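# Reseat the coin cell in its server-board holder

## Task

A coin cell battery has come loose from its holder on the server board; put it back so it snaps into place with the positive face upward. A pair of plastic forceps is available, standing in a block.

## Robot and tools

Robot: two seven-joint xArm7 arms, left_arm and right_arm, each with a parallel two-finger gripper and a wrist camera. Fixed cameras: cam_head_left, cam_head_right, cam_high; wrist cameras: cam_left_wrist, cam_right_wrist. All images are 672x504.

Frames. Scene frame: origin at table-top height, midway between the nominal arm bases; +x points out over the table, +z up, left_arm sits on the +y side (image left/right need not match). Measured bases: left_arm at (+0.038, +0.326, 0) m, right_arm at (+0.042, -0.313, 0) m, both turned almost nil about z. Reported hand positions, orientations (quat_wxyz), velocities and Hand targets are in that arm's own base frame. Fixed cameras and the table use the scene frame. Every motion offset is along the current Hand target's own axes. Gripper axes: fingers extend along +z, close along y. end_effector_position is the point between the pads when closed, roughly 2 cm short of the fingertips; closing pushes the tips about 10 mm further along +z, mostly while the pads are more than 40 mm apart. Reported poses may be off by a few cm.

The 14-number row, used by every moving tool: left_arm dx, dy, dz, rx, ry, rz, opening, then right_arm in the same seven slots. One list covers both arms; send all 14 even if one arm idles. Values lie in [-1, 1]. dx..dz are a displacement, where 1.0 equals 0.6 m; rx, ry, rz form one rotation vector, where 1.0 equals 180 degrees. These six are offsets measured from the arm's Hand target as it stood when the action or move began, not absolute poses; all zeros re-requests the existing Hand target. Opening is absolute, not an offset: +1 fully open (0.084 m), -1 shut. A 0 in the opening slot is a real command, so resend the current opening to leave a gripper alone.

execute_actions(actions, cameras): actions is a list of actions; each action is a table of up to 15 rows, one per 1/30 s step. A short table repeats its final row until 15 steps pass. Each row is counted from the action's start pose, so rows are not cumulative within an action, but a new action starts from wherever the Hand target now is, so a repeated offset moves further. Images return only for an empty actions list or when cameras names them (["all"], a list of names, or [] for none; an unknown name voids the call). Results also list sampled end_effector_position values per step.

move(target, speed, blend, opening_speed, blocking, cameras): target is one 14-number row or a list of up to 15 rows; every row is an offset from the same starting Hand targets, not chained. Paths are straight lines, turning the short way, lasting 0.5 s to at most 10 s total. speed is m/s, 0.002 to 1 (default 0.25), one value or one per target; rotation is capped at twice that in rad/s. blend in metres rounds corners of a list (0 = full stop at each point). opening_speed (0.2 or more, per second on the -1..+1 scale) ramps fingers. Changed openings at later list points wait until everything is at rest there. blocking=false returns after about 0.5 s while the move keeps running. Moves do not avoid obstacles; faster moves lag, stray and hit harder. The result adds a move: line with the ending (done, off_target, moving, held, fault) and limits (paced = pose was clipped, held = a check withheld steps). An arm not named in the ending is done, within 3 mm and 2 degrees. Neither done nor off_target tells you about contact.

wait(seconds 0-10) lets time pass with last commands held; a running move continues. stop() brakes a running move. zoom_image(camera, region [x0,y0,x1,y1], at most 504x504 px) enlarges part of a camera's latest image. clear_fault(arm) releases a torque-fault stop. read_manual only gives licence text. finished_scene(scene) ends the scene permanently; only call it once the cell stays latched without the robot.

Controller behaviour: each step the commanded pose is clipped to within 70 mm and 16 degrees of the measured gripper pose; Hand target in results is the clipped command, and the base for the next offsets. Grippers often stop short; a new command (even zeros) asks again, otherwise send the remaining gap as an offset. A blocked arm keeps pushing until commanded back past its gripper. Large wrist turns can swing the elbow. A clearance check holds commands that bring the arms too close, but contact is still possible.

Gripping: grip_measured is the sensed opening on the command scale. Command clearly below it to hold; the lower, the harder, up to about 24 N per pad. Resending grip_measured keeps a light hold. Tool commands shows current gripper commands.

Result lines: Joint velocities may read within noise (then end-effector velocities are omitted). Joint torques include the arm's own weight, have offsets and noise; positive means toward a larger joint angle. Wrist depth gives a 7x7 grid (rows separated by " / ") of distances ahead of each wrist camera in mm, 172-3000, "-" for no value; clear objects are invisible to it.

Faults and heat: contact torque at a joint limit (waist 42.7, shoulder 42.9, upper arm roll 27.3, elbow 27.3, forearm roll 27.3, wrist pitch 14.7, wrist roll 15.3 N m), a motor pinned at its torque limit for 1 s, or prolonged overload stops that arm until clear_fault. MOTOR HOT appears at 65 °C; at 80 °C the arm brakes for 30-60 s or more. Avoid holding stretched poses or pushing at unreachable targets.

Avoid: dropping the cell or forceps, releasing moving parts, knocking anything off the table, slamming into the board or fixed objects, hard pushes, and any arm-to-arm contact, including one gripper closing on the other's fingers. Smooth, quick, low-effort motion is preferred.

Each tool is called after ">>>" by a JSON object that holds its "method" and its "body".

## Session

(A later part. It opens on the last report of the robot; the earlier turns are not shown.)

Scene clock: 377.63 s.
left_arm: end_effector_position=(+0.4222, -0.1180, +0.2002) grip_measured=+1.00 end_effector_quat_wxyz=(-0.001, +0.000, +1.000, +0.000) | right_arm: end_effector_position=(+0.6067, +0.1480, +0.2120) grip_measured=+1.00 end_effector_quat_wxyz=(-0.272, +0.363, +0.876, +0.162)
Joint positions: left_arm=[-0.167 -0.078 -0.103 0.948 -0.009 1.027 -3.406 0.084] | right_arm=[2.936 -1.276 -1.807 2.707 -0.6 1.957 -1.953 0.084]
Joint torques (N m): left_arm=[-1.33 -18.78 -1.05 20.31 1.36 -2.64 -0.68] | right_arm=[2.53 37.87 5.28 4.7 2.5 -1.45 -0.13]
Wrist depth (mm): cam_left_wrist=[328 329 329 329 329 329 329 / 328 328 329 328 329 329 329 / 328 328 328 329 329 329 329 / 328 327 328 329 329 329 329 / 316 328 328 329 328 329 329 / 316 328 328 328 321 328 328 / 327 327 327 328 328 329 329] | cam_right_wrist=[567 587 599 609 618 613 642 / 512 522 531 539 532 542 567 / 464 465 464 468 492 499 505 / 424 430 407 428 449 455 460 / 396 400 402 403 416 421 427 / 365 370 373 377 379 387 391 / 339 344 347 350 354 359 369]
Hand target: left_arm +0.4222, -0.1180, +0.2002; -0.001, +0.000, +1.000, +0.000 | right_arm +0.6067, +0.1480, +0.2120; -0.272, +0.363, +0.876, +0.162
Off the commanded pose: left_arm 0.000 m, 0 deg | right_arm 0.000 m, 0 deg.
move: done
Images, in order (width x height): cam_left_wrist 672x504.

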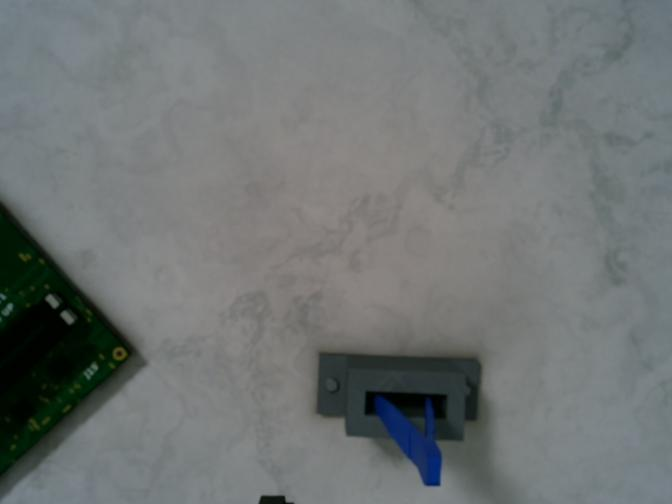

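>>> {"method": "move", "body": {"target": [[-0.0015,-0.0037,0.1887,0,0,0.011,1,0,0,0,0,0,0,1],[-0.0015,-0.0037,0.1887,0,0,0.011,-0.7,0,0,0,0,0,0,1],[-0.0015,-0.0037,0.0,0,0,0.011,-0.7,0,0,0,0,0,0,1]], "speed": 0.2, "opening_speed": 1.2, "cameras": ["cam_left_wrist","cam_head_left"]}}

>>> {"method": "zoom_image", "body": {"camera": "cam_left_wrist", "region": [372, 404, 572, 504]}}

>>> {"method": "zoom_image", "body": {"camera": "cam_head_left", "region": [320, 180, 400, 270]}}

Scene clock: 384.47 s.
left_arm: end_effector_position=(+0.4231, -0.1202, +0.2001) grip_measured=-0.72 end_effector_quat_wxyz=(-0.001, +0.018, +1.000, +0.000) | right_arm: end_effector_position=(+0.6067, +0.1480, +0.2120) grip_measured=+1.00 end_effector_quat_wxyz=(-0.272, +0.363, +0.876, +0.162)
Joint positions: left_arm=[-0.169 -0.073 -0.106 0.953 -0.009 1.027 -3.376 0.012] | right_arm=[2.936 -1.276 -1.807 2.707 -0.6 1.957 -1.953 0.084]
Joint torques (N m): left_arm=[1.33 -24.94 0.91 20.22 -1.26 -0.78 0.67] | right_arm=[2.46 37.75 5.33 4.64 2.5 -1.34 -0.23]
Wrist depth (mm): cam_left_wrist=[328 328 329 329 329 329 329 / 328 328 328 329 329 329 329 / 328 328 328 328 328 329 329 / 328 328 328 328 329 329 329 / 315 328 328 328 328 329 329 / 316 328 328 328 285 329 329 / 328 328 328 328 328 329 328] | cam_right_wrist=[568 587 599 608 619 630 641 / 513 524 531 539 534 543 565 / 463 465 466 469 491 499 506 / 425 430 407 427 449 455 460 / 395 401 401 402 417 422 426 / 365 369 373 378 379 388 391 / 340 345 348 350 354 359 368]
Hand target: left_arm +0.4231, -0.1202, +0.2002; -0.001, +0.018, +1.000, +0.000 | right_arm +0.6067, +0.1480, +0.2120; -0.272, +0.363, +0.876, +0.162
Off the commanded pose: left_arm 0.000 m, 0 deg | right_arm 0.000 m, 0 deg.
move: done
Images, in order (width x height): cam_head_left 672x504, cam_left_wrist 672x504.

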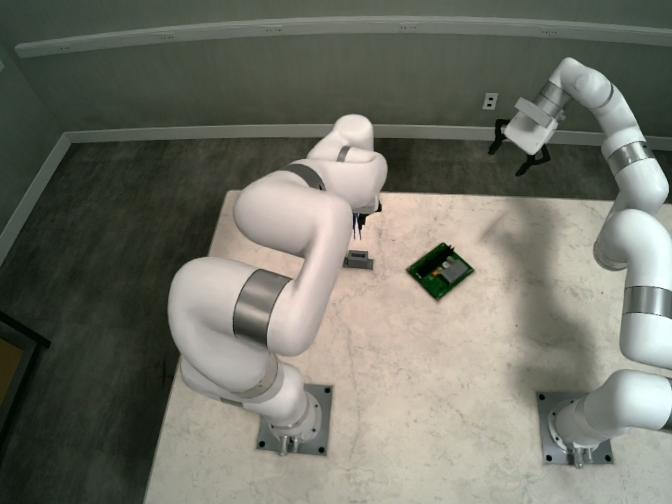

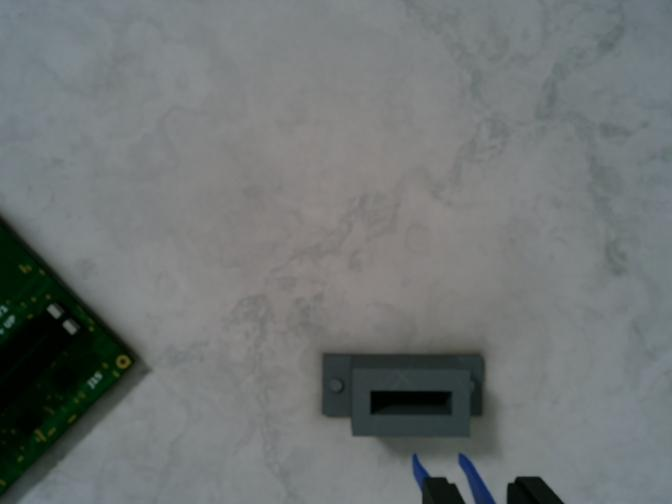

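Scaled by 2.520 from the camera's 672x504 image, which has a finer 960x720 frame.

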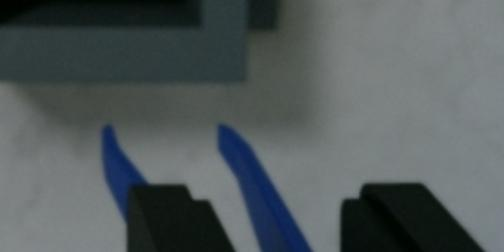

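Scaled by 5.600 from the camera's 672x504 image, which has a finer 960x720 frame.

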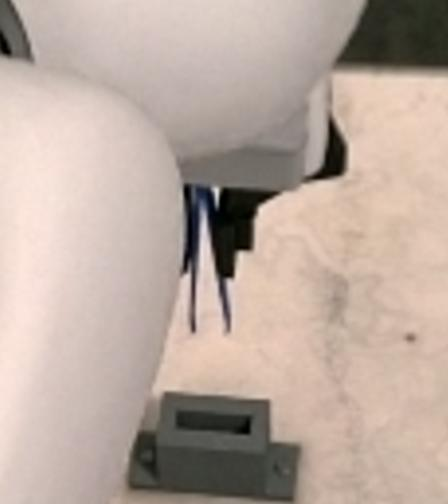

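>>> {"method": "move", "body": {"target": [-0.0098,-0.3963,0.0667,0,0,0.2527,-0.65,0.0148,-0.0262,0.2467,0.0351,0.02,0,1], "speed": 0.25, "opening_speed": 0.3, "cameras": ["cam_left_wrist","cam_right_wrist"]}}

>>> {"method": "zoom_image", "body": {"camera": "cam_right_wrist", "region": [280, 80, 420, 330]}}

>>> {"method": "zoom_image", "body": {"camera": "cam_left_wrist", "region": [372, 354, 522, 504]}}

Scene clock: 392.73 s.
left_arm: end_effector_position=(+0.4205, -0.3580, +0.1601) grip_measured=-0.67 end_effector_quat_wxyz=(-0.001, +0.403, +0.915, +0.000) | right_arm: end_effector_position=(+0.5368, +0.2133, +0.0976) grip_measured=+1.00 end_effector_quat_wxyz=(-0.319, +0.342, +0.875, +0.125)
Joint positions: left_arm=[-0.417 0.347 -0.326 1.346 0.128 1.02 -3.104 0.015] | right_arm=[2.648 -1.371 -1.77 1.962 -0.621 1.603 -1.77 0.084]
Joint torques (N m): left_arm=[-1.07 -29.68 -3.69 20.26 1.57 -0.79 0.64] | right_arm=[-2.84 28.94 13.73 1.87 -0.18 -1.47 0.58]
Wrist depth (mm): cam_left_wrist=[289 289 289 289 290 290 289 / 289 289 289 289 289 289 289 / 289 289 288 289 289 289 289 / 289 289 289 277 277 277 289 / 289 288 289 275 276 277 289 / 289 288 289 253 271 277 289 / 288 288 288 253 267 277 289] | cam_right_wrist=[466 449 - 426 440 453 370 / 403 402 388 386 394 382 375 / 355 354 335 325 332 339 346 / 318 317 270 292 298 312 311 / 294 294 265 265 270 289 288 / 268 267 261 260 259 264 263 / 246 246 244 244 243 243 242]
Hand target: left_arm +0.4205, -0.3580, +0.1601; -0.001, +0.403, +0.915, +0.000 | right_arm +0.5368, +0.2133, +0.0976; -0.319, +0.342, +0.875, +0.125
Off the commanded pose: left_arm 0.000 m, 0 deg | right_arm 0.000 m, 0 deg.
move: done
Images, in order (width x height): cam_left_wrist 672x504, cam_right_wrist 672x504.

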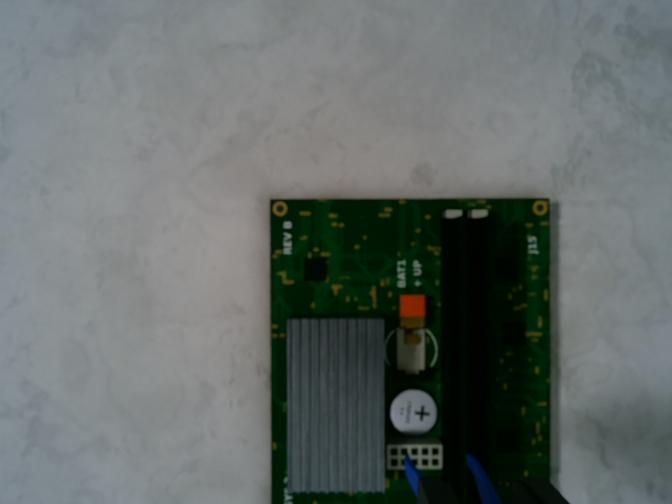

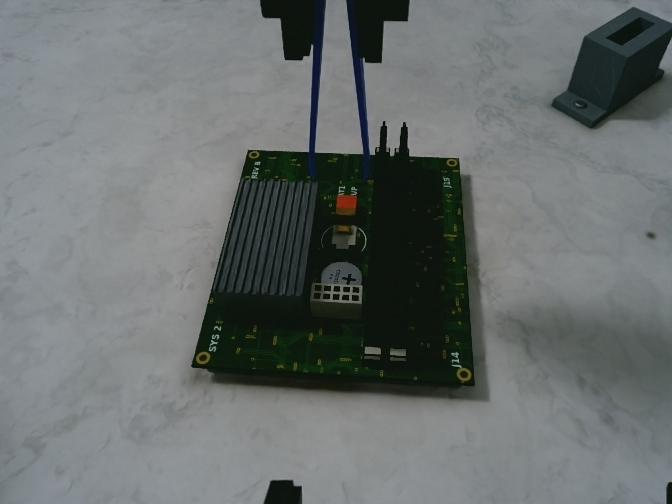

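Scaled by 2.016 from the camera's 672x504 image, which has a finer 960x720 frame.

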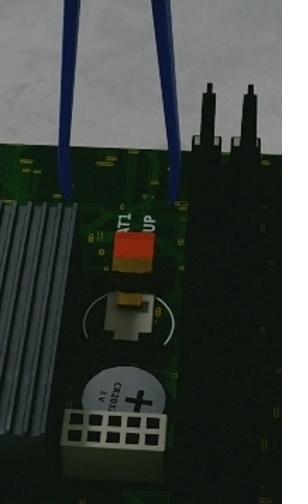

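Scaled by 3.360 from the camera's 672x504 image, which has a finer 960x720 frame.

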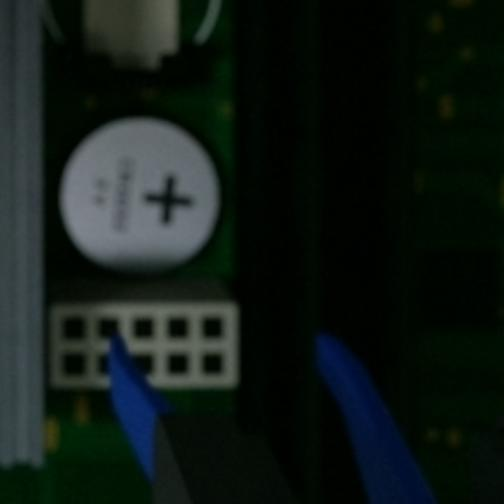

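>>> {"method": "move", "body": {"target": [0.0018,-0.001,0.094,0,0,0,-0.635,0,0,0,0,0,0,1], "speed": 0.1, "opening_speed": 0.3, "cameras": ["cam_left_wrist","cam_right_wrist"]}}

>>> {"method": "zoom_image", "body": {"camera": "cam_right_wrist", "region": [300, 220, 390, 310]}}

>>> {"method": "zoom_image", "body": {"camera": "cam_left_wrist", "region": [372, 404, 492, 504]}}

Scene clock: 396.53 s.
left_arm: end_effector_position=(+0.4193, -0.3576, +0.1037) grip_measured=-0.66 end_effector_quat_wxyz=(-0.001, +0.403, +0.915, +0.000) | right_arm: end_effector_position=(+0.5368, +0.2133, +0.0976) grip_measured=+1.00 end_effector_quat_wxyz=(-0.319, +0.342, +0.875, +0.125)
Joint positions: left_arm=[-0.427 0.421 -0.311 1.278 0.162 0.883 -3.128 0.015] | right_arm=[2.648 -1.371 -1.77 1.962 -0.621 1.603 -1.77 0.084]
Joint torques (N m): left_arm=[-1.56 -30.81 -2.01 15.15 1.74 -2.59 -0.72] | right_arm=[-1.06 29.04 13.82 2.04 -0.06 -1.31 0.62]
Wrist depth (mm): cam_left_wrist=[233 233 233 233 233 233 233 / 233 233 233 233 233 233 233 / 233 233 233 233 233 221 233 / 233 233 233 221 221 212 233 / 233 233 233 221 221 213 233 / 232 233 233 197 221 213 233 / 233 232 233 197 218 213 233] | cam_right_wrist=[449 - 184 191 180 437 369 / 403 390 - 203 383 382 375 / 356 354 334 228 332 339 346 / 318 317 270 292 298 312 311 / 295 293 265 265 269 289 288 / 268 267 261 260 259 264 263 / 246 245 245 244 243 243 242]
Hand target: left_arm +0.4193, -0.3576, +0.1037; -0.001, +0.403, +0.915, +0.000 | right_arm +0.5368, +0.2133, +0.0976; -0.319, +0.342, +0.875, +0.125
Off the commanded pose: left_arm 0.000 m, 0 deg | right_arm 0.000 m, 0 deg.
move: done
Images, in order (width x height): cam_left_wrist 672x504, cam_right_wrist 672x504.

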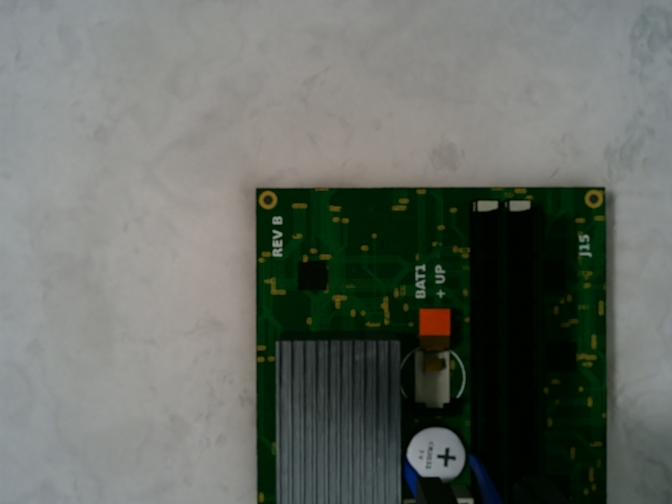

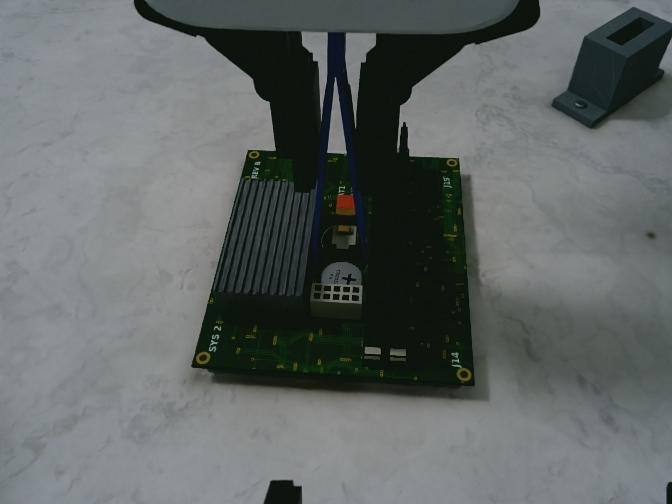

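Scaled by 5.600 from the camera's 672x504 image, which has a finer 960x720 frame.

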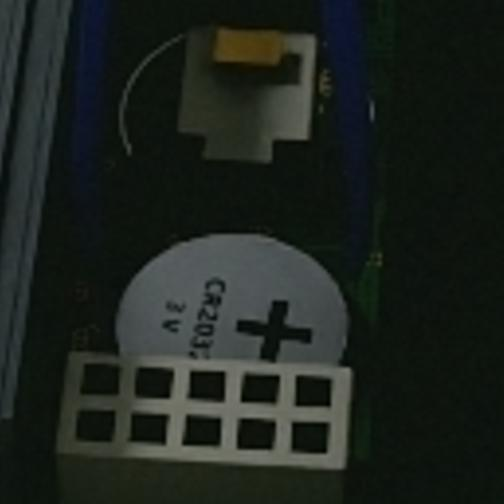

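Scaled by 4.200 from the camera's 672x504 image, which has a finer 960x720 frame.

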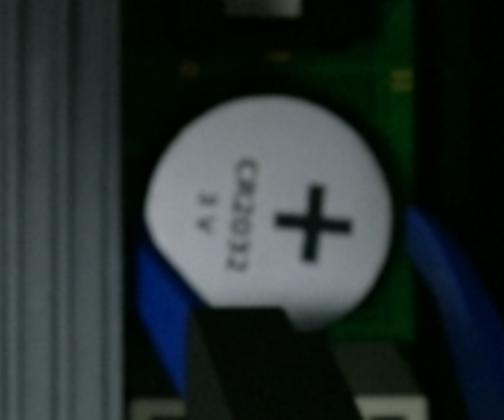

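>>> {"method": "move", "body": {"target": [[0.0003,-0.0005,0.0075,0,0,0,-0.635,0,0,0,0,0,0,1]], "speed": 0.04, "cameras": ["cam_left_wrist","cam_right_wrist"]}}

>>> {"method": "zoom_image", "body": {"camera": "cam_right_wrist", "region": [300, 220, 390, 310]}}

>>> {"method": "zoom_image", "body": {"camera": "cam_left_wrist", "region": [372, 404, 492, 504]}}

Scene clock: 398.90 s.
left_arm: end_effector_position=(+0.4189, -0.3577, +0.0992) grip_measured=-0.66 end_effector_quat_wxyz=(-0.001, +0.403, +0.915, +0.000) | right_arm: end_effector_position=(+0.5368, +0.2133, +0.0976) grip_measured=+1.00 end_effector_quat_wxyz=(-0.319, +0.342, +0.875, +0.125)
Joint positions: left_arm=[-0.428 0.427 -0.309 1.273 0.165 0.872 -3.13 0.015] | right_arm=[2.648 -1.371 -1.77 1.962 -0.621 1.603 -1.77 0.084]
Joint torques (N m): left_arm=[-1.56 -30.69 -1.96 14.95 1.59 -2.52 -0.62] | right_arm=[-0.18 29.13 13.87 1.95 -0.06 -1.24 0.57]
Wrist depth (mm): cam_left_wrist=[229 229 229 229 229 229 229 / 229 229 229 229 228 229 229 / 228 229 228 228 229 229 229 / 229 228 228 216 217 188 229 / 228 228 228 216 216 188 229 / 228 228 228 193 215 189 228 / 228 228 228 193 213 215 228] | cam_right_wrist=[435 - - - 184 437 369 / 403 390 196 206 383 381 375 / 355 354 343 232 332 339 345 / 319 317 270 291 298 312 311 / 295 293 265 265 270 289 288 / 268 267 261 259 259 263 263 / 246 245 245 244 243 242 242]
Hand target: left_arm +0.4189, -0.3577, +0.0992; -0.001, +0.403, +0.915, +0.000 | right_arm +0.5368, +0.2133, +0.0976; -0.319, +0.342, +0.875, +0.125
Off the commanded pose: left_arm 0.000 m, 0 deg | right_arm 0.000 m, 0 deg.
move: done
Images, in order (width x height): cam_left_wrist 672x504, cam_right_wrist 672x504.

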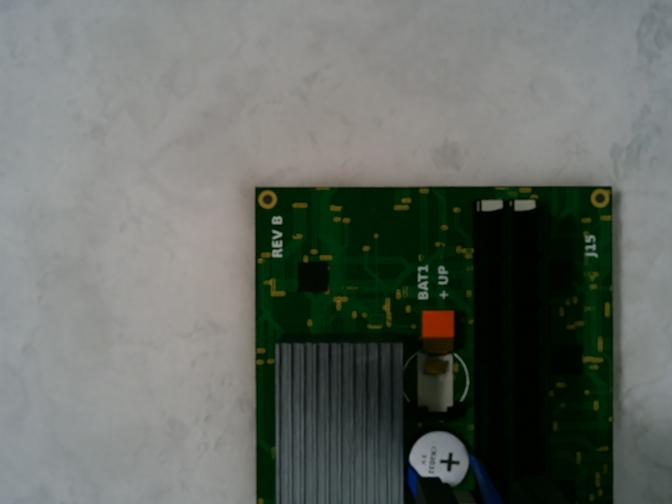

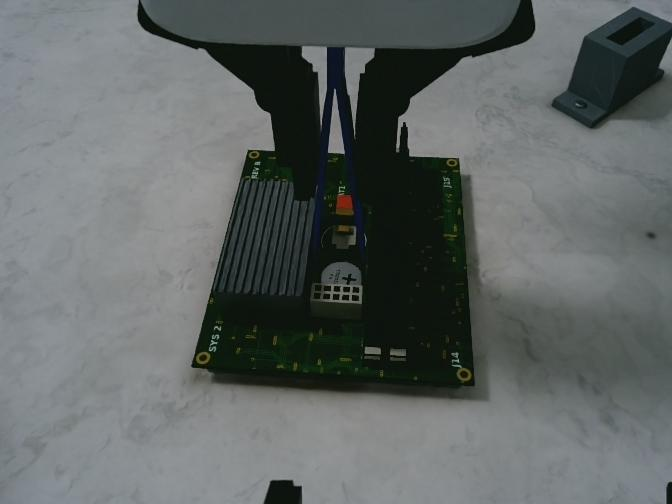

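Scaled by 5.600 from the camera's 672x504 image, which has a finer 960x720 frame.

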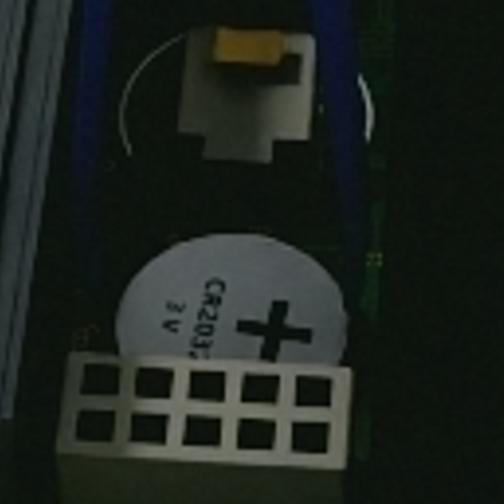

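Scaled by 4.200 from the camera's 672x504 image, which has a finer 960x720 frame.

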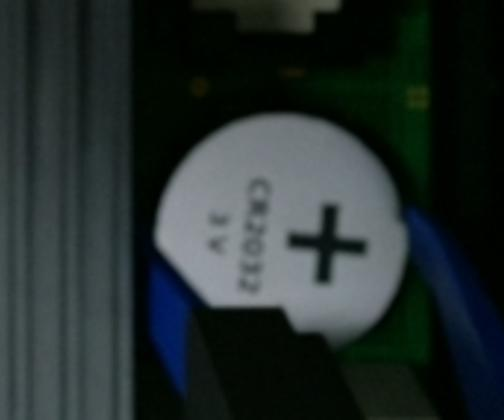

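>>> {"method": "move", "body": {"target": [[0.0,0.0005,0.0035,0,0,0,-0.63,0,0,0,0,0,0,1],[0.0,0.0005,0.0035,0,0,0,-0.70,0,0,0,0,0,0,1]], "speed": 0.04, "opening_speed": 0.3, "cameras": ["cam_left_wrist","cam_right_wrist"]}}

>>> {"method": "zoom_image", "body": {"camera": "cam_right_wrist", "region": [300, 220, 390, 310]}}

>>> {"method": "zoom_image", "body": {"camera": "cam_left_wrist", "region": [372, 404, 492, 504]}}

Scene clock: 402.80 s.
left_arm: end_effector_position=(+0.4191, -0.3575, +0.0971) grip_measured=-0.72 end_effector_quat_wxyz=(-0.001, +0.403, +0.915, +0.000) | right_arm: end_effector_position=(+0.5368, +0.2133, +0.0976) grip_measured=+1.00 end_effector_quat_wxyz=(-0.319, +0.342, +0.875, +0.125)
Joint positions: left_arm=[-0.428 0.431 -0.309 1.272 0.167 0.867 -3.131 0.012] | right_arm=[2.648 -1.371 -1.77 1.962 -0.621 1.603 -1.77 0.084]
Joint torques (N m): left_arm=[-1.4 -30.84 -1.96 15.28 1.64 -2.69 -0.59] | right_arm=[-0.03 29.16 14.01 2.06 0.09 -1.2 0.5]
Wrist depth (mm): cam_left_wrist=[226 227 227 227 227 227 227 / 227 227 226 227 227 227 227 / 226 226 227 226 227 227 227 / 226 226 226 214 215 187 226 / 226 226 226 214 214 187 226 / 226 226 226 189 213 190 226 / 226 226 226 189 211 213 226] | cam_right_wrist=[435 - - - 184 437 369 / 403 389 196 203 383 382 375 / 355 354 334 223 332 339 346 / 318 317 270 269 297 312 311 / 294 294 265 265 270 290 288 / 268 267 260 260 259 264 263 / 246 246 245 244 243 242 242]
Hand target: left_arm +0.4191, -0.3575, +0.0971; -0.001, +0.403, +0.915, +0.000 | right_arm +0.5368, +0.2133, +0.0976; -0.319, +0.342, +0.875, +0.125
Off the commanded pose: left_arm 0.000 m, 0 deg | right_arm 0.000 m, 0 deg.
move: done
Images, in order (width x height): cam_left_wrist 672x504, cam_right_wrist 672x504.

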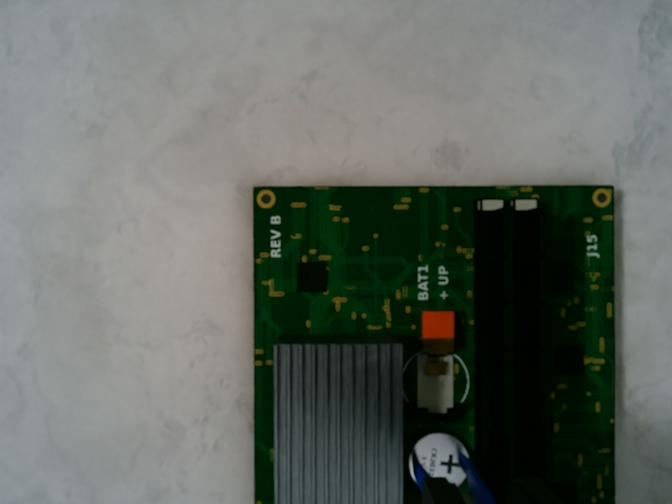

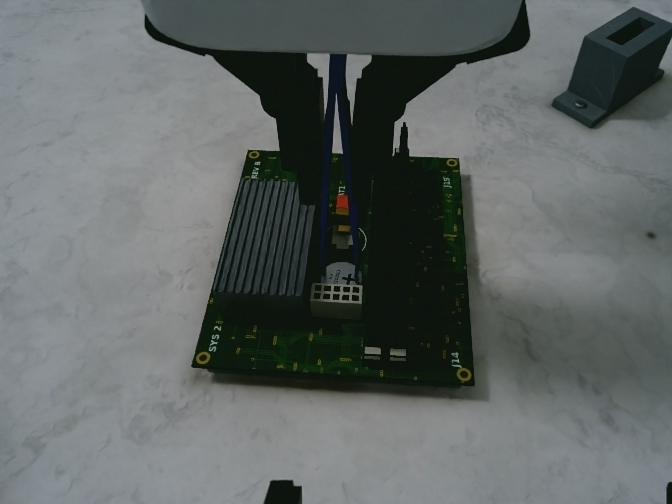

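Scaled by 5.600 from the camera's 672x504 image, which has a finer 960x720 frame.

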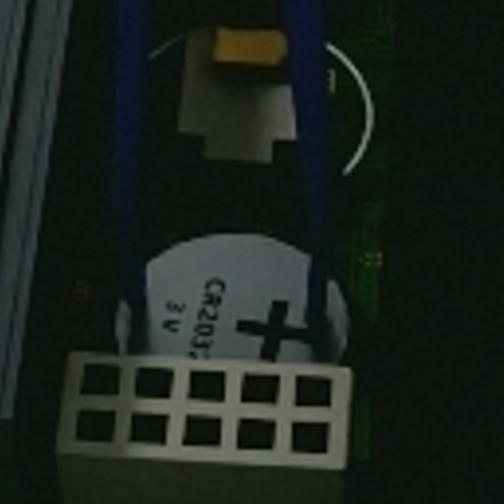

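Scaled by 4.200 from the camera's 672x504 image, which has a finer 960x720 frame.

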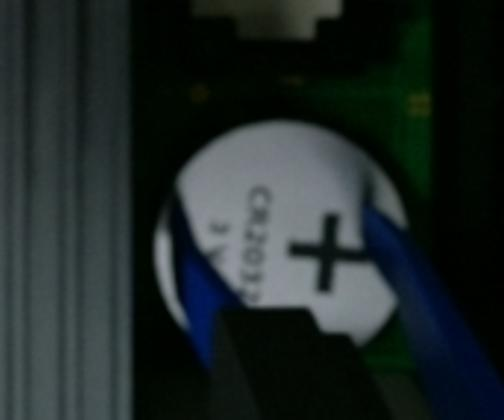

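>>> {"method": "move", "body": {"target": [[0.0,0,-0.002,0,0,0,-0.70,0,0,0,0,0,0,1],[0.0,0,-0.002,0,0,0,-0.63,0,0,0,0,0,0,1],[0.0,0,0.0052,0,0,0,-0.63,0,0,0,0,0,0,1],[0.0,0.0,0.0052,0,0,0,-0.70,0,0,0,0,0,0,1]], "speed": 0.04, "opening_speed": 0.4, "cameras": ["cam_left_wrist","cam_right_wrist"]}}

>>> {"method": "zoom_image", "body": {"camera": "cam_right_wrist", "region": [300, 220, 390, 310]}}

>>> {"method": "zoom_image", "body": {"camera": "cam_left_wrist", "region": [372, 404, 492, 504]}}

Scene clock: 407.40 s.
left_arm: end_effector_position=(+0.4191, -0.3575, +0.0939) grip_measured=-0.72 end_effector_quat_wxyz=(-0.001, +0.403, +0.915, +0.000) | right_arm: end_effector_position=(+0.5368, +0.2133, +0.0976) grip_measured=+1.00 end_effector_quat_wxyz=(-0.319, +0.342, +0.875, +0.125)
Joint positions: left_arm=[-0.429 0.436 -0.307 1.269 0.169 0.86 -3.132 0.012] | right_arm=[2.648 -1.371 -1.77 1.962 -0.621 1.603 -1.77 0.084]
Joint torques (N m): left_arm=[-1.56 -31.13 -2 14.98 1.6 -2.64 -0.69] | right_arm=[0.19 29.33 13.85 2 -0.04 -1.18 0.51]
Wrist depth (mm): cam_left_wrist=[223 224 223 223 224 224 224 / 223 223 223 223 223 223 224 / 223 223 223 224 223 211 223 / 223 223 223 211 211 210 223 / 223 223 223 211 211 201 223 / 223 223 223 186 210 201 223 / 223 223 223 186 204 201 223] | cam_right_wrist=[434 - - - - 452 369 / 403 389 196 203 382 382 376 / 355 354 334 224 333 340 346 / 319 317 270 276 298 312 311 / 294 293 265 265 270 289 288 / 268 267 261 260 259 264 263 / 246 245 245 244 243 242 242]
Hand target: left_arm +0.4191, -0.3575, +0.0940; -0.001, +0.403, +0.915, +0.000 | right_arm +0.5368, +0.2133, +0.0976; -0.319, +0.342, +0.875, +0.125
Off the commanded pose: left_arm 0.000 m, 0 deg | right_arm 0.000 m, 0 deg.
move: done
Images, in order (width x height): cam_left_wrist 672x504, cam_right_wrist 672x504.

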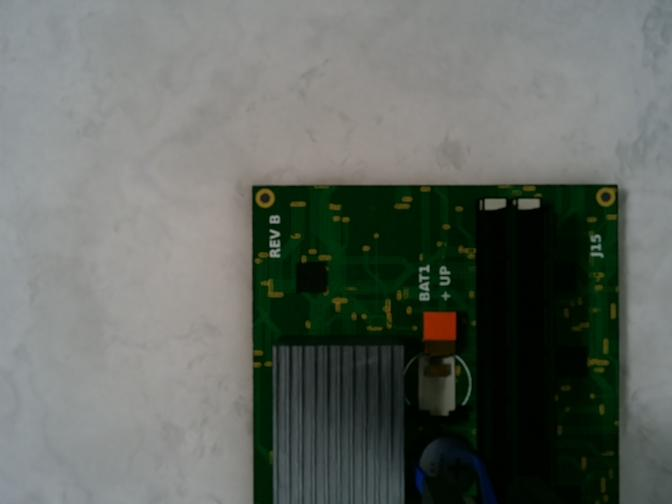

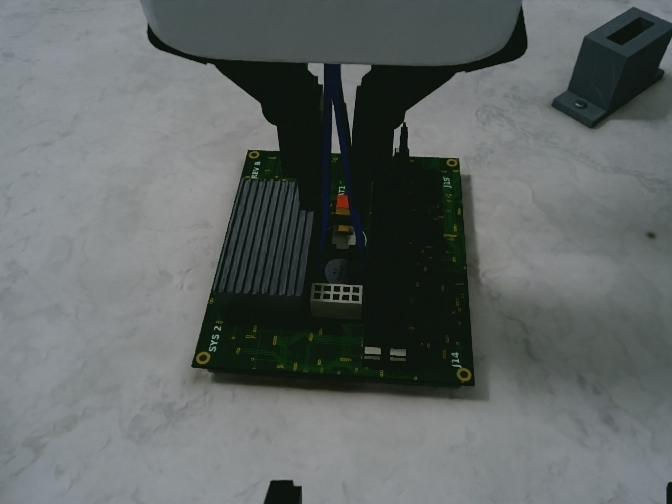

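Scaled by 5.600 from the camera's 672x504 image, which has a finer 960x720 frame.

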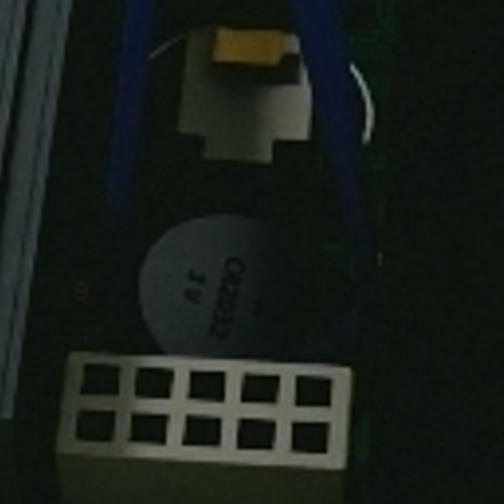

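Scaled by 4.200 from the camera's 672x504 image, which has a finer 960x720 frame.

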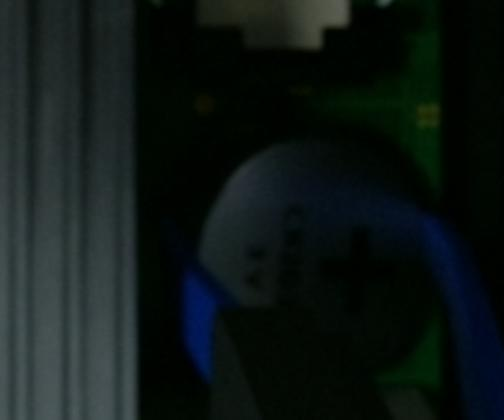

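>>> {"method": "move", "body": {"target": [[0.0,0,-0.015,0,0,0,-0.70,0,0,0,0,0,0,1]], "speed": 0.04, "cameras": ["cam_left_wrist","cam_right_wrist"]}}

>>> {"method": "zoom_image", "body": {"camera": "cam_right_wrist", "region": [300, 200, 390, 310]}}

>>> {"method": "zoom_image", "body": {"camera": "cam_left_wrist", "region": [372, 404, 492, 504]}}

Scene clock: 410.47 s.
left_arm: end_effector_position=(+0.4191, -0.3575, +0.1029) grip_measured=-0.72 end_effector_quat_wxyz=(-0.001, +0.403, +0.915, +0.000) | right_arm: end_effector_position=(+0.5368, +0.2133, +0.0976) grip_measured=+1.00 end_effector_quat_wxyz=(-0.319, +0.342, +0.875, +0.125)
Joint positions: left_arm=[-0.427 0.421 -0.311 1.276 0.162 0.881 -3.128 0.012] | right_arm=[2.648 -1.371 -1.77 1.962 -0.621 1.603 -1.77 0.084]
Joint torques (N m): left_arm=[1.51 -35.97 -3.84 19.26 -1.34 -1.01 0.7] | right_arm=[0.13 29.52 13.94 1.94 0.08 -1.11 0.53]
Wrist depth (mm): cam_left_wrist=[232 232 232 233 232 232 233 / 232 232 232 232 232 232 232 / 232 232 232 232 232 220 232 / 232 232 232 220 220 212 232 / 232 232 232 220 220 213 232 / 232 232 232 197 220 213 232 / 232 232 232 197 209 219 232] | cam_right_wrist=[450 - 184 192 180 437 369 / 405 389 - 200 383 381 376 / 356 355 333 227 332 339 346 / 318 317 270 278 298 313 311 / 294 294 265 264 270 289 288 / 268 267 261 260 259 264 263 / 246 245 245 244 243 242 242]
Hand target: left_arm +0.4191, -0.3575, +0.1030; -0.001, +0.403, +0.915, +0.000 | right_arm +0.5368, +0.2133, +0.0976; -0.319, +0.342, +0.875, +0.125
Off the commanded pose: left_arm 0.000 m, 0 deg | right_arm 0.000 m, 0 deg.
move: done
Images, in order (width x height): cam_left_wrist 672x504, cam_right_wrist 672x504.

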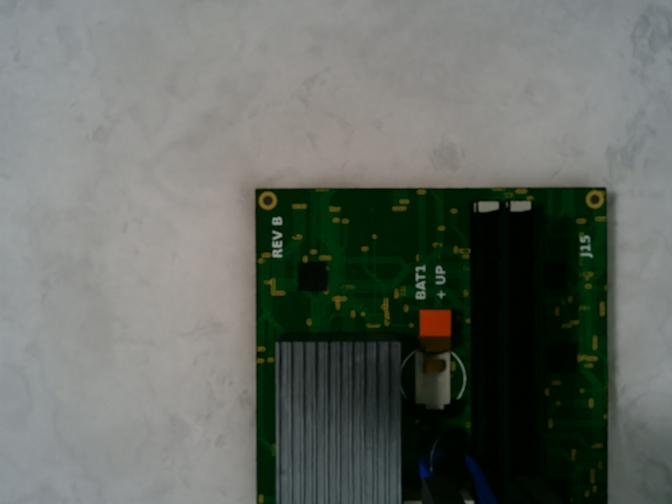

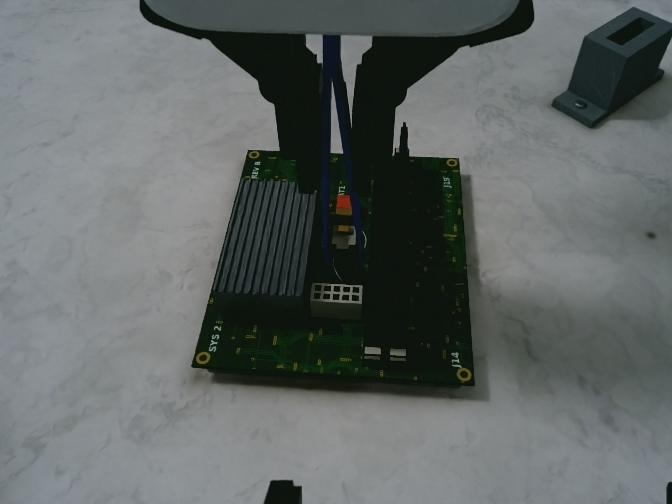

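Scaled by 4.582 from the camera's 672x504 image, which has a finer 960x720 frame.

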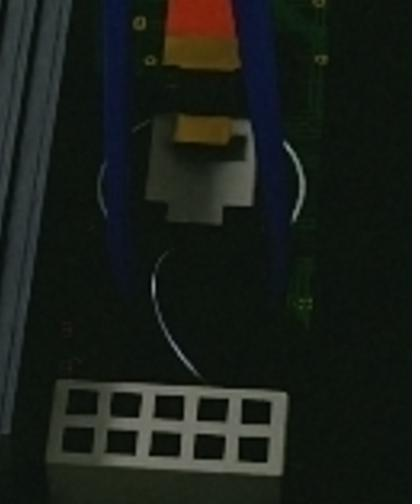

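Scaled by 4.200 from the camera's 672x504 image, which has a finer 960x720 frame.

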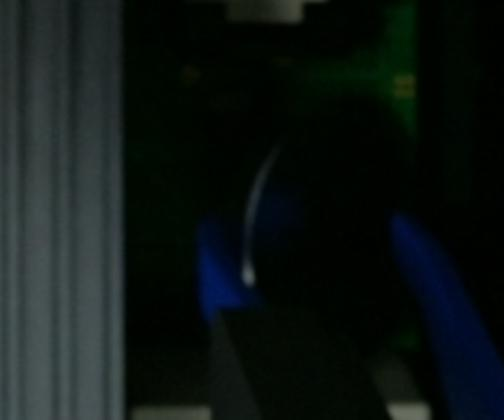

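>>> {"method": "move", "body": {"target": [[0.0,0,0.0135,0,0,0,-0.70,0,0,0,0,0,0,1],[0.0,0,0.0135,0,0,0,-0.635,0,0,0,0,0,0,1],[0.0,0,0.0,0,0,0,-0.635,0,0,0,0,0,0,1],[0.0,0.007,0.0,0.0167,0,0,-0.64,0,0,0,0,0,0,1]], "speed": 0.05, "opening_speed": 0.3, "cameras": ["cam_left_wrist","cam_right_wrist"]}}

>>> {"method": "zoom_image", "body": {"camera": "cam_right_wrist", "region": [300, 220, 390, 310]}}

>>> {"method": "zoom_image", "body": {"camera": "cam_left_wrist", "region": [372, 404, 492, 504]}}

Scene clock: 416.83 s.
left_arm: end_effector_position=(+0.4222, -0.3546, +0.1030) grip_measured=-0.66 end_effector_quat_wxyz=(-0.011, +0.403, +0.915, -0.024) | right_arm: end_effector_position=(+0.5368, +0.2133, +0.0976) grip_measured=+1.00 end_effector_quat_wxyz=(-0.319, +0.342, +0.875, +0.125)
Joint positions: left_arm=[-0.387 0.43 -0.328 1.286 0.106 0.888 -3.067 0.015] | right_arm=[2.648 -1.371 -1.77 1.962 -0.621 1.603 -1.77 0.084]
Joint torques (N m): left_arm=[1.51 -30.54 -3.86 19.37 -1.12 -0.73 0.78] | right_arm=[-0.01 29.88 13.92 1.99 0.17 -1.09 0.57]
Wrist depth (mm): cam_left_wrist=[240 238 236 234 232 231 229 / 241 238 236 234 233 230 229 / 240 238 236 233 232 230 229 / 240 238 236 222 220 217 228 / 239 238 236 221 220 217 228 / 240 238 236 197 219 218 228 / 240 238 236 197 216 217 228] | cam_right_wrist=[450 - - 196 184 437 369 / 404 389 - 200 383 382 375 / 355 354 334 230 332 339 346 / 319 317 270 276 298 312 311 / 294 294 265 265 269 289 288 / 268 267 261 259 259 264 263 / 246 246 245 243 243 243 242]
Hand target: left_arm +0.4222, -0.3546, +0.1030; -0.011, +0.403, +0.915, -0.024 | right_arm +0.5368, +0.2133, +0.0976; -0.319, +0.342, +0.875, +0.125
Off the commanded pose: left_arm 0.000 m, 0 deg | right_arm 0.000 m, 0 deg.
move: done
Images, in order (width x height): cam_left_wrist 672x504, cam_right_wrist 672x504.

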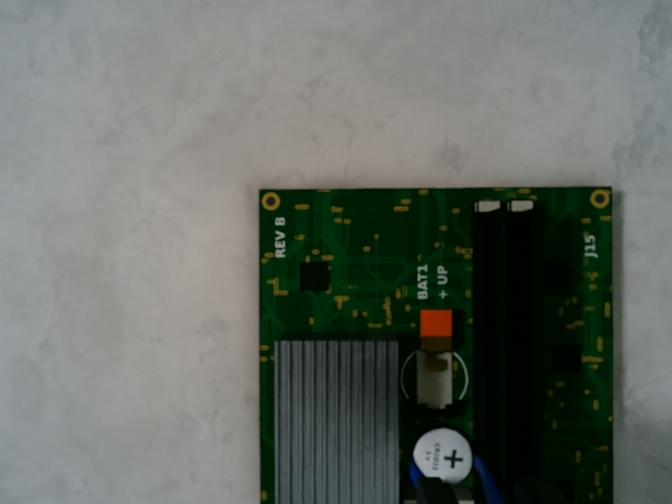

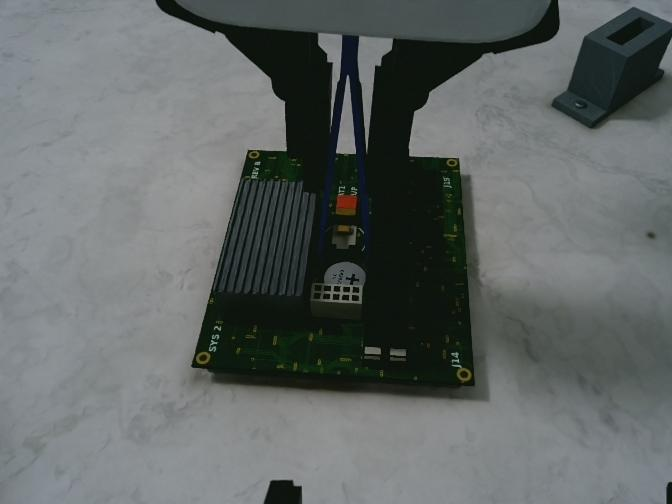

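Scaled by 5.600 from the camera's 672x504 image, which has a finer 960x720 frame.

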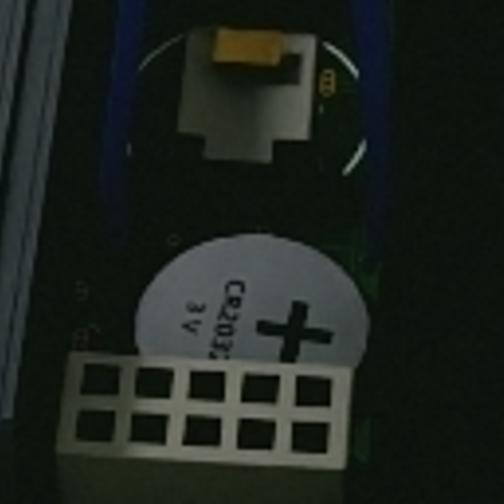

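Scaled by 4.200 from the camera's 672x504 image, which has a finer 960x720 frame.

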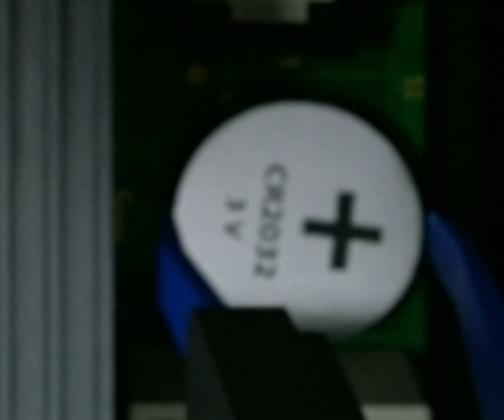

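>>> {"method": "move", "body": {"target": [[0.0153,0.0005,0.0,0,0,0,-0.665,0,0,0,0,0,0,1],[0.0153,0.0013,0.0158,0,0,0,-0.665,0,0,0,0,0,0,1],[0.010,0.0013,0.0158,0,0,0,-0.665,0,0,0,0,0,0,1],[0.0085,-0.0042,0.0158,0,0,0,-0.665,0,0,0,0,0,0,1]], "speed": 0.05, "cameras": ["cam_left_wrist","cam_right_wrist"]}}

>>> {"method": "zoom_image", "body": {"camera": "cam_right_wrist", "region": [300, 220, 390, 310]}}

>>> {"method": "zoom_image", "body": {"camera": "cam_left_wrist", "region": [372, 404, 492, 504]}}

Scene clock: 422.40 s.
left_arm: end_effector_position=(+0.4166, -0.3529, +0.0936) grip_measured=-0.68 end_effector_quat_wxyz=(-0.011, +0.403, +0.915, -0.024) | right_arm: end_effector_position=(+0.5368, +0.2133, +0.0976) grip_measured=+1.00 end_effector_quat_wxyz=(-0.319, +0.342, +0.875, +0.125)
Joint positions: left_arm=[-0.388 0.429 -0.327 1.254 0.108 0.857 -3.072 0.014] | right_arm=[2.648 -1.371 -1.77 1.962 -0.621 1.603 -1.77 0.084]
Joint torques (N m): left_arm=[-1.09 -30.42 -4.18 19.11 1.49 -0.73 -0.53] | right_arm=[0.04 29.81 14.25 2.08 0.2 -0.98 0.46]
Wrist depth (mm): cam_left_wrist=[231 229 227 225 223 221 220 / 230 229 227 225 223 221 220 / 230 228 227 224 223 222 220 / 231 228 227 213 211 209 219 / 230 228 227 212 211 209 209 / 230 228 227 189 210 209 208 / 230 228 227 189 205 209 208] | cam_right_wrist=[450 - - - - 437 369 / 404 389 376 206 372 382 375 / 356 354 343 237 332 339 346 / 319 317 270 284 297 312 311 / 294 294 265 264 270 289 288 / 268 267 261 260 259 264 263 / 246 246 245 243 243 243 242]
Hand target: left_arm +0.4166, -0.3529, +0.0936; -0.011, +0.403, +0.915, -0.024 | right_arm +0.5368, +0.2133, +0.0976; -0.319, +0.342, +0.875, +0.125
Off the commanded pose: left_arm 0.000 m, 0 deg | right_arm 0.000 m, 0 deg.
move: done
Images, in order (width x height): cam_left_wrist 672x504, cam_right_wrist 672x504.

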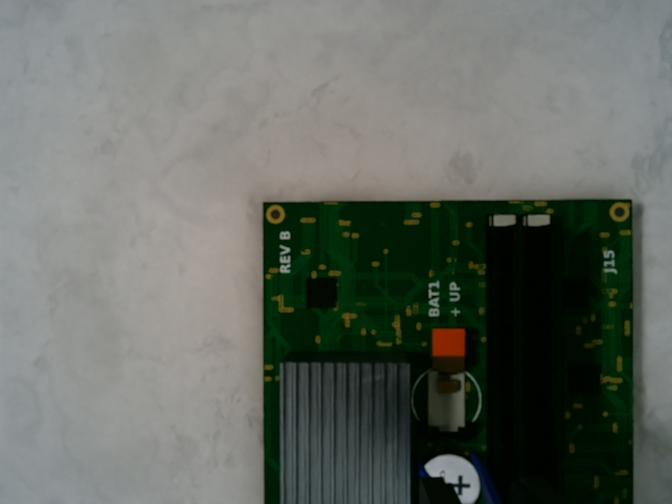

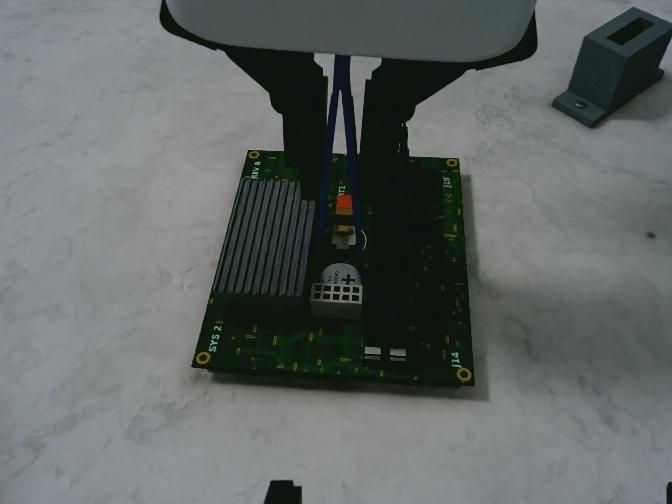

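Scaled by 5.600 from the camera's 672x504 image, which has a finer 960x720 frame.

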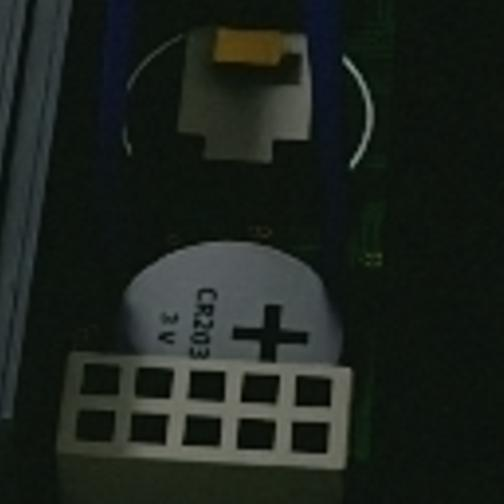

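Scaled by 4.200 from the camera's 672x504 image, which has a finer 960x720 frame.

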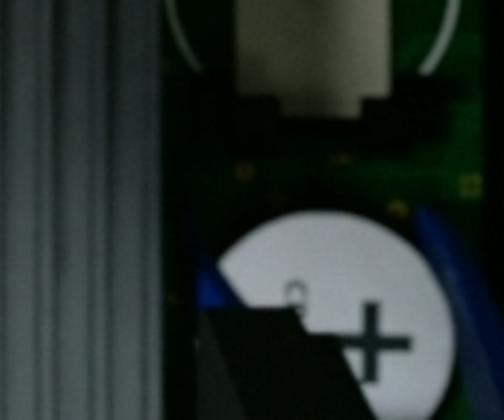

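>>> {"method": "move", "body": {"target": [[0.001,0,-0.015,0,0,0,-0.665,0,0,0,0,0,0,1],[-0.0125,0.0012,-0.015,0,0,0,-0.635,0,0,0,0,0,0,1],[-0.0125,0.0012,-0.003,0,0,0,-0.635,0,0,0,0,0,0,1]], "speed": 0.05, "cameras": ["cam_left_wrist","cam_right_wrist"]}}

>>> {"method": "zoom_image", "body": {"camera": "cam_right_wrist", "region": [300, 220, 390, 310]}}

>>> {"method": "zoom_image", "body": {"camera": "cam_left_wrist", "region": [372, 404, 492, 504]}}

Scene clock: 427.97 s.
left_arm: end_effector_position=(+0.4222, -0.3579, +0.0954) grip_measured=-0.66 end_effector_quat_wxyz=(-0.011, +0.403, +0.915, -0.024) | right_arm: end_effector_position=(+0.5368, +0.2133, +0.0976) grip_measured=+1.00 end_effector_quat_wxyz=(-0.319, +0.342, +0.875, +0.125)
Joint positions: left_arm=[-0.394 0.449 -0.325 1.29 0.113 0.873 -3.076 0.015] | right_arm=[2.648 -1.371 -1.77 1.962 -0.621 1.603 -1.77 0.084]
Joint torques (N m): left_arm=[-1.21 -31.13 -2.04 15.1 1.47 -2.72 -0.7] | right_arm=[-0.1 29.9 14.08 1.96 0.12 -0.95 0.49]
Wrist depth (mm): cam_left_wrist=[233 231 229 227 225 224 222 / 233 231 229 227 225 223 222 / 232 230 229 226 224 223 221 / 232 230 228 214 213 210 221 / 232 230 228 214 212 211 221 / 232 230 228 191 211 211 221 / 232 230 228 191 209 210 220] | cam_right_wrist=[434 - - - - 452 369 / 403 390 197 199 371 382 375 / 355 354 292 220 332 338 345 / 319 318 270 287 298 312 311 / 294 293 265 265 270 289 288 / 268 267 260 260 259 264 263 / 246 246 245 244 243 243 242]
Hand target: left_arm +0.4222, -0.3579, +0.0954; -0.011, +0.403, +0.915, -0.024 | right_arm +0.5368, +0.2133, +0.0976; -0.319, +0.342, +0.875, +0.125
Off the commanded pose: left_arm 0.000 m, 0 deg | right_arm 0.000 m, 0 deg.
move: done
Images, in order (width x height): cam_left_wrist 672x504, cam_right_wrist 672x504.

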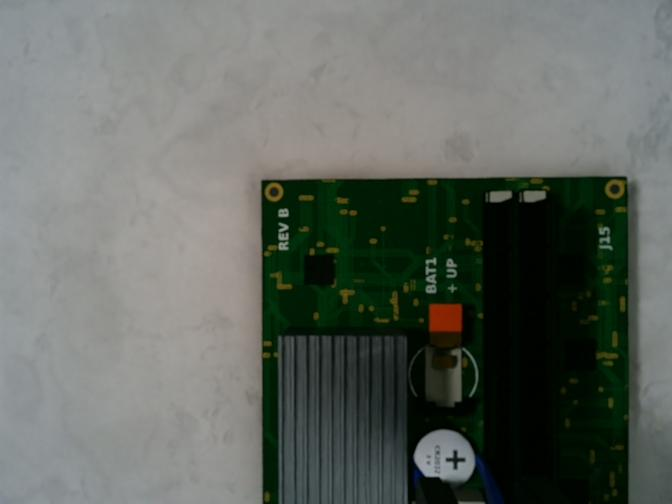

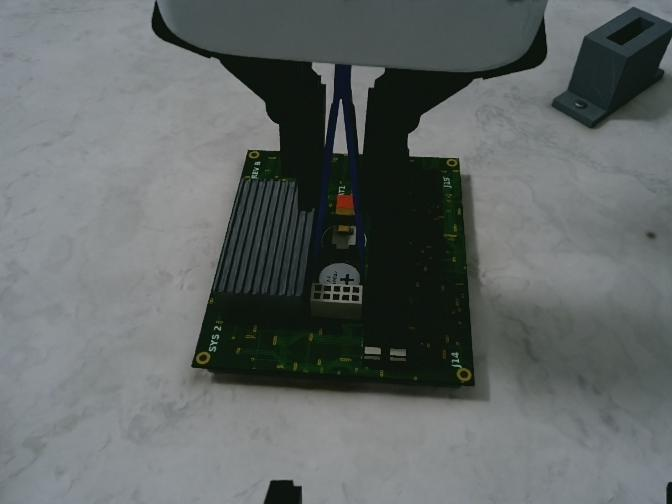

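Scaled by 5.600 from the camera's 672x504 image, which has a finer 960x720 frame.

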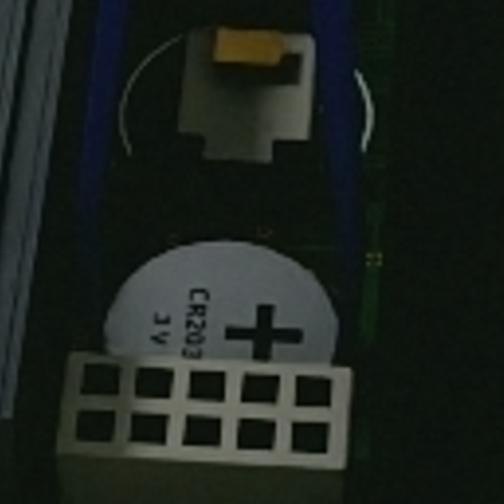

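Scaled by 4.200 from the camera's 672x504 image, which has a finer 960x720 frame.

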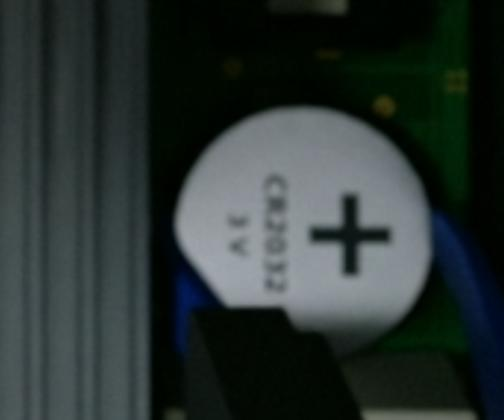

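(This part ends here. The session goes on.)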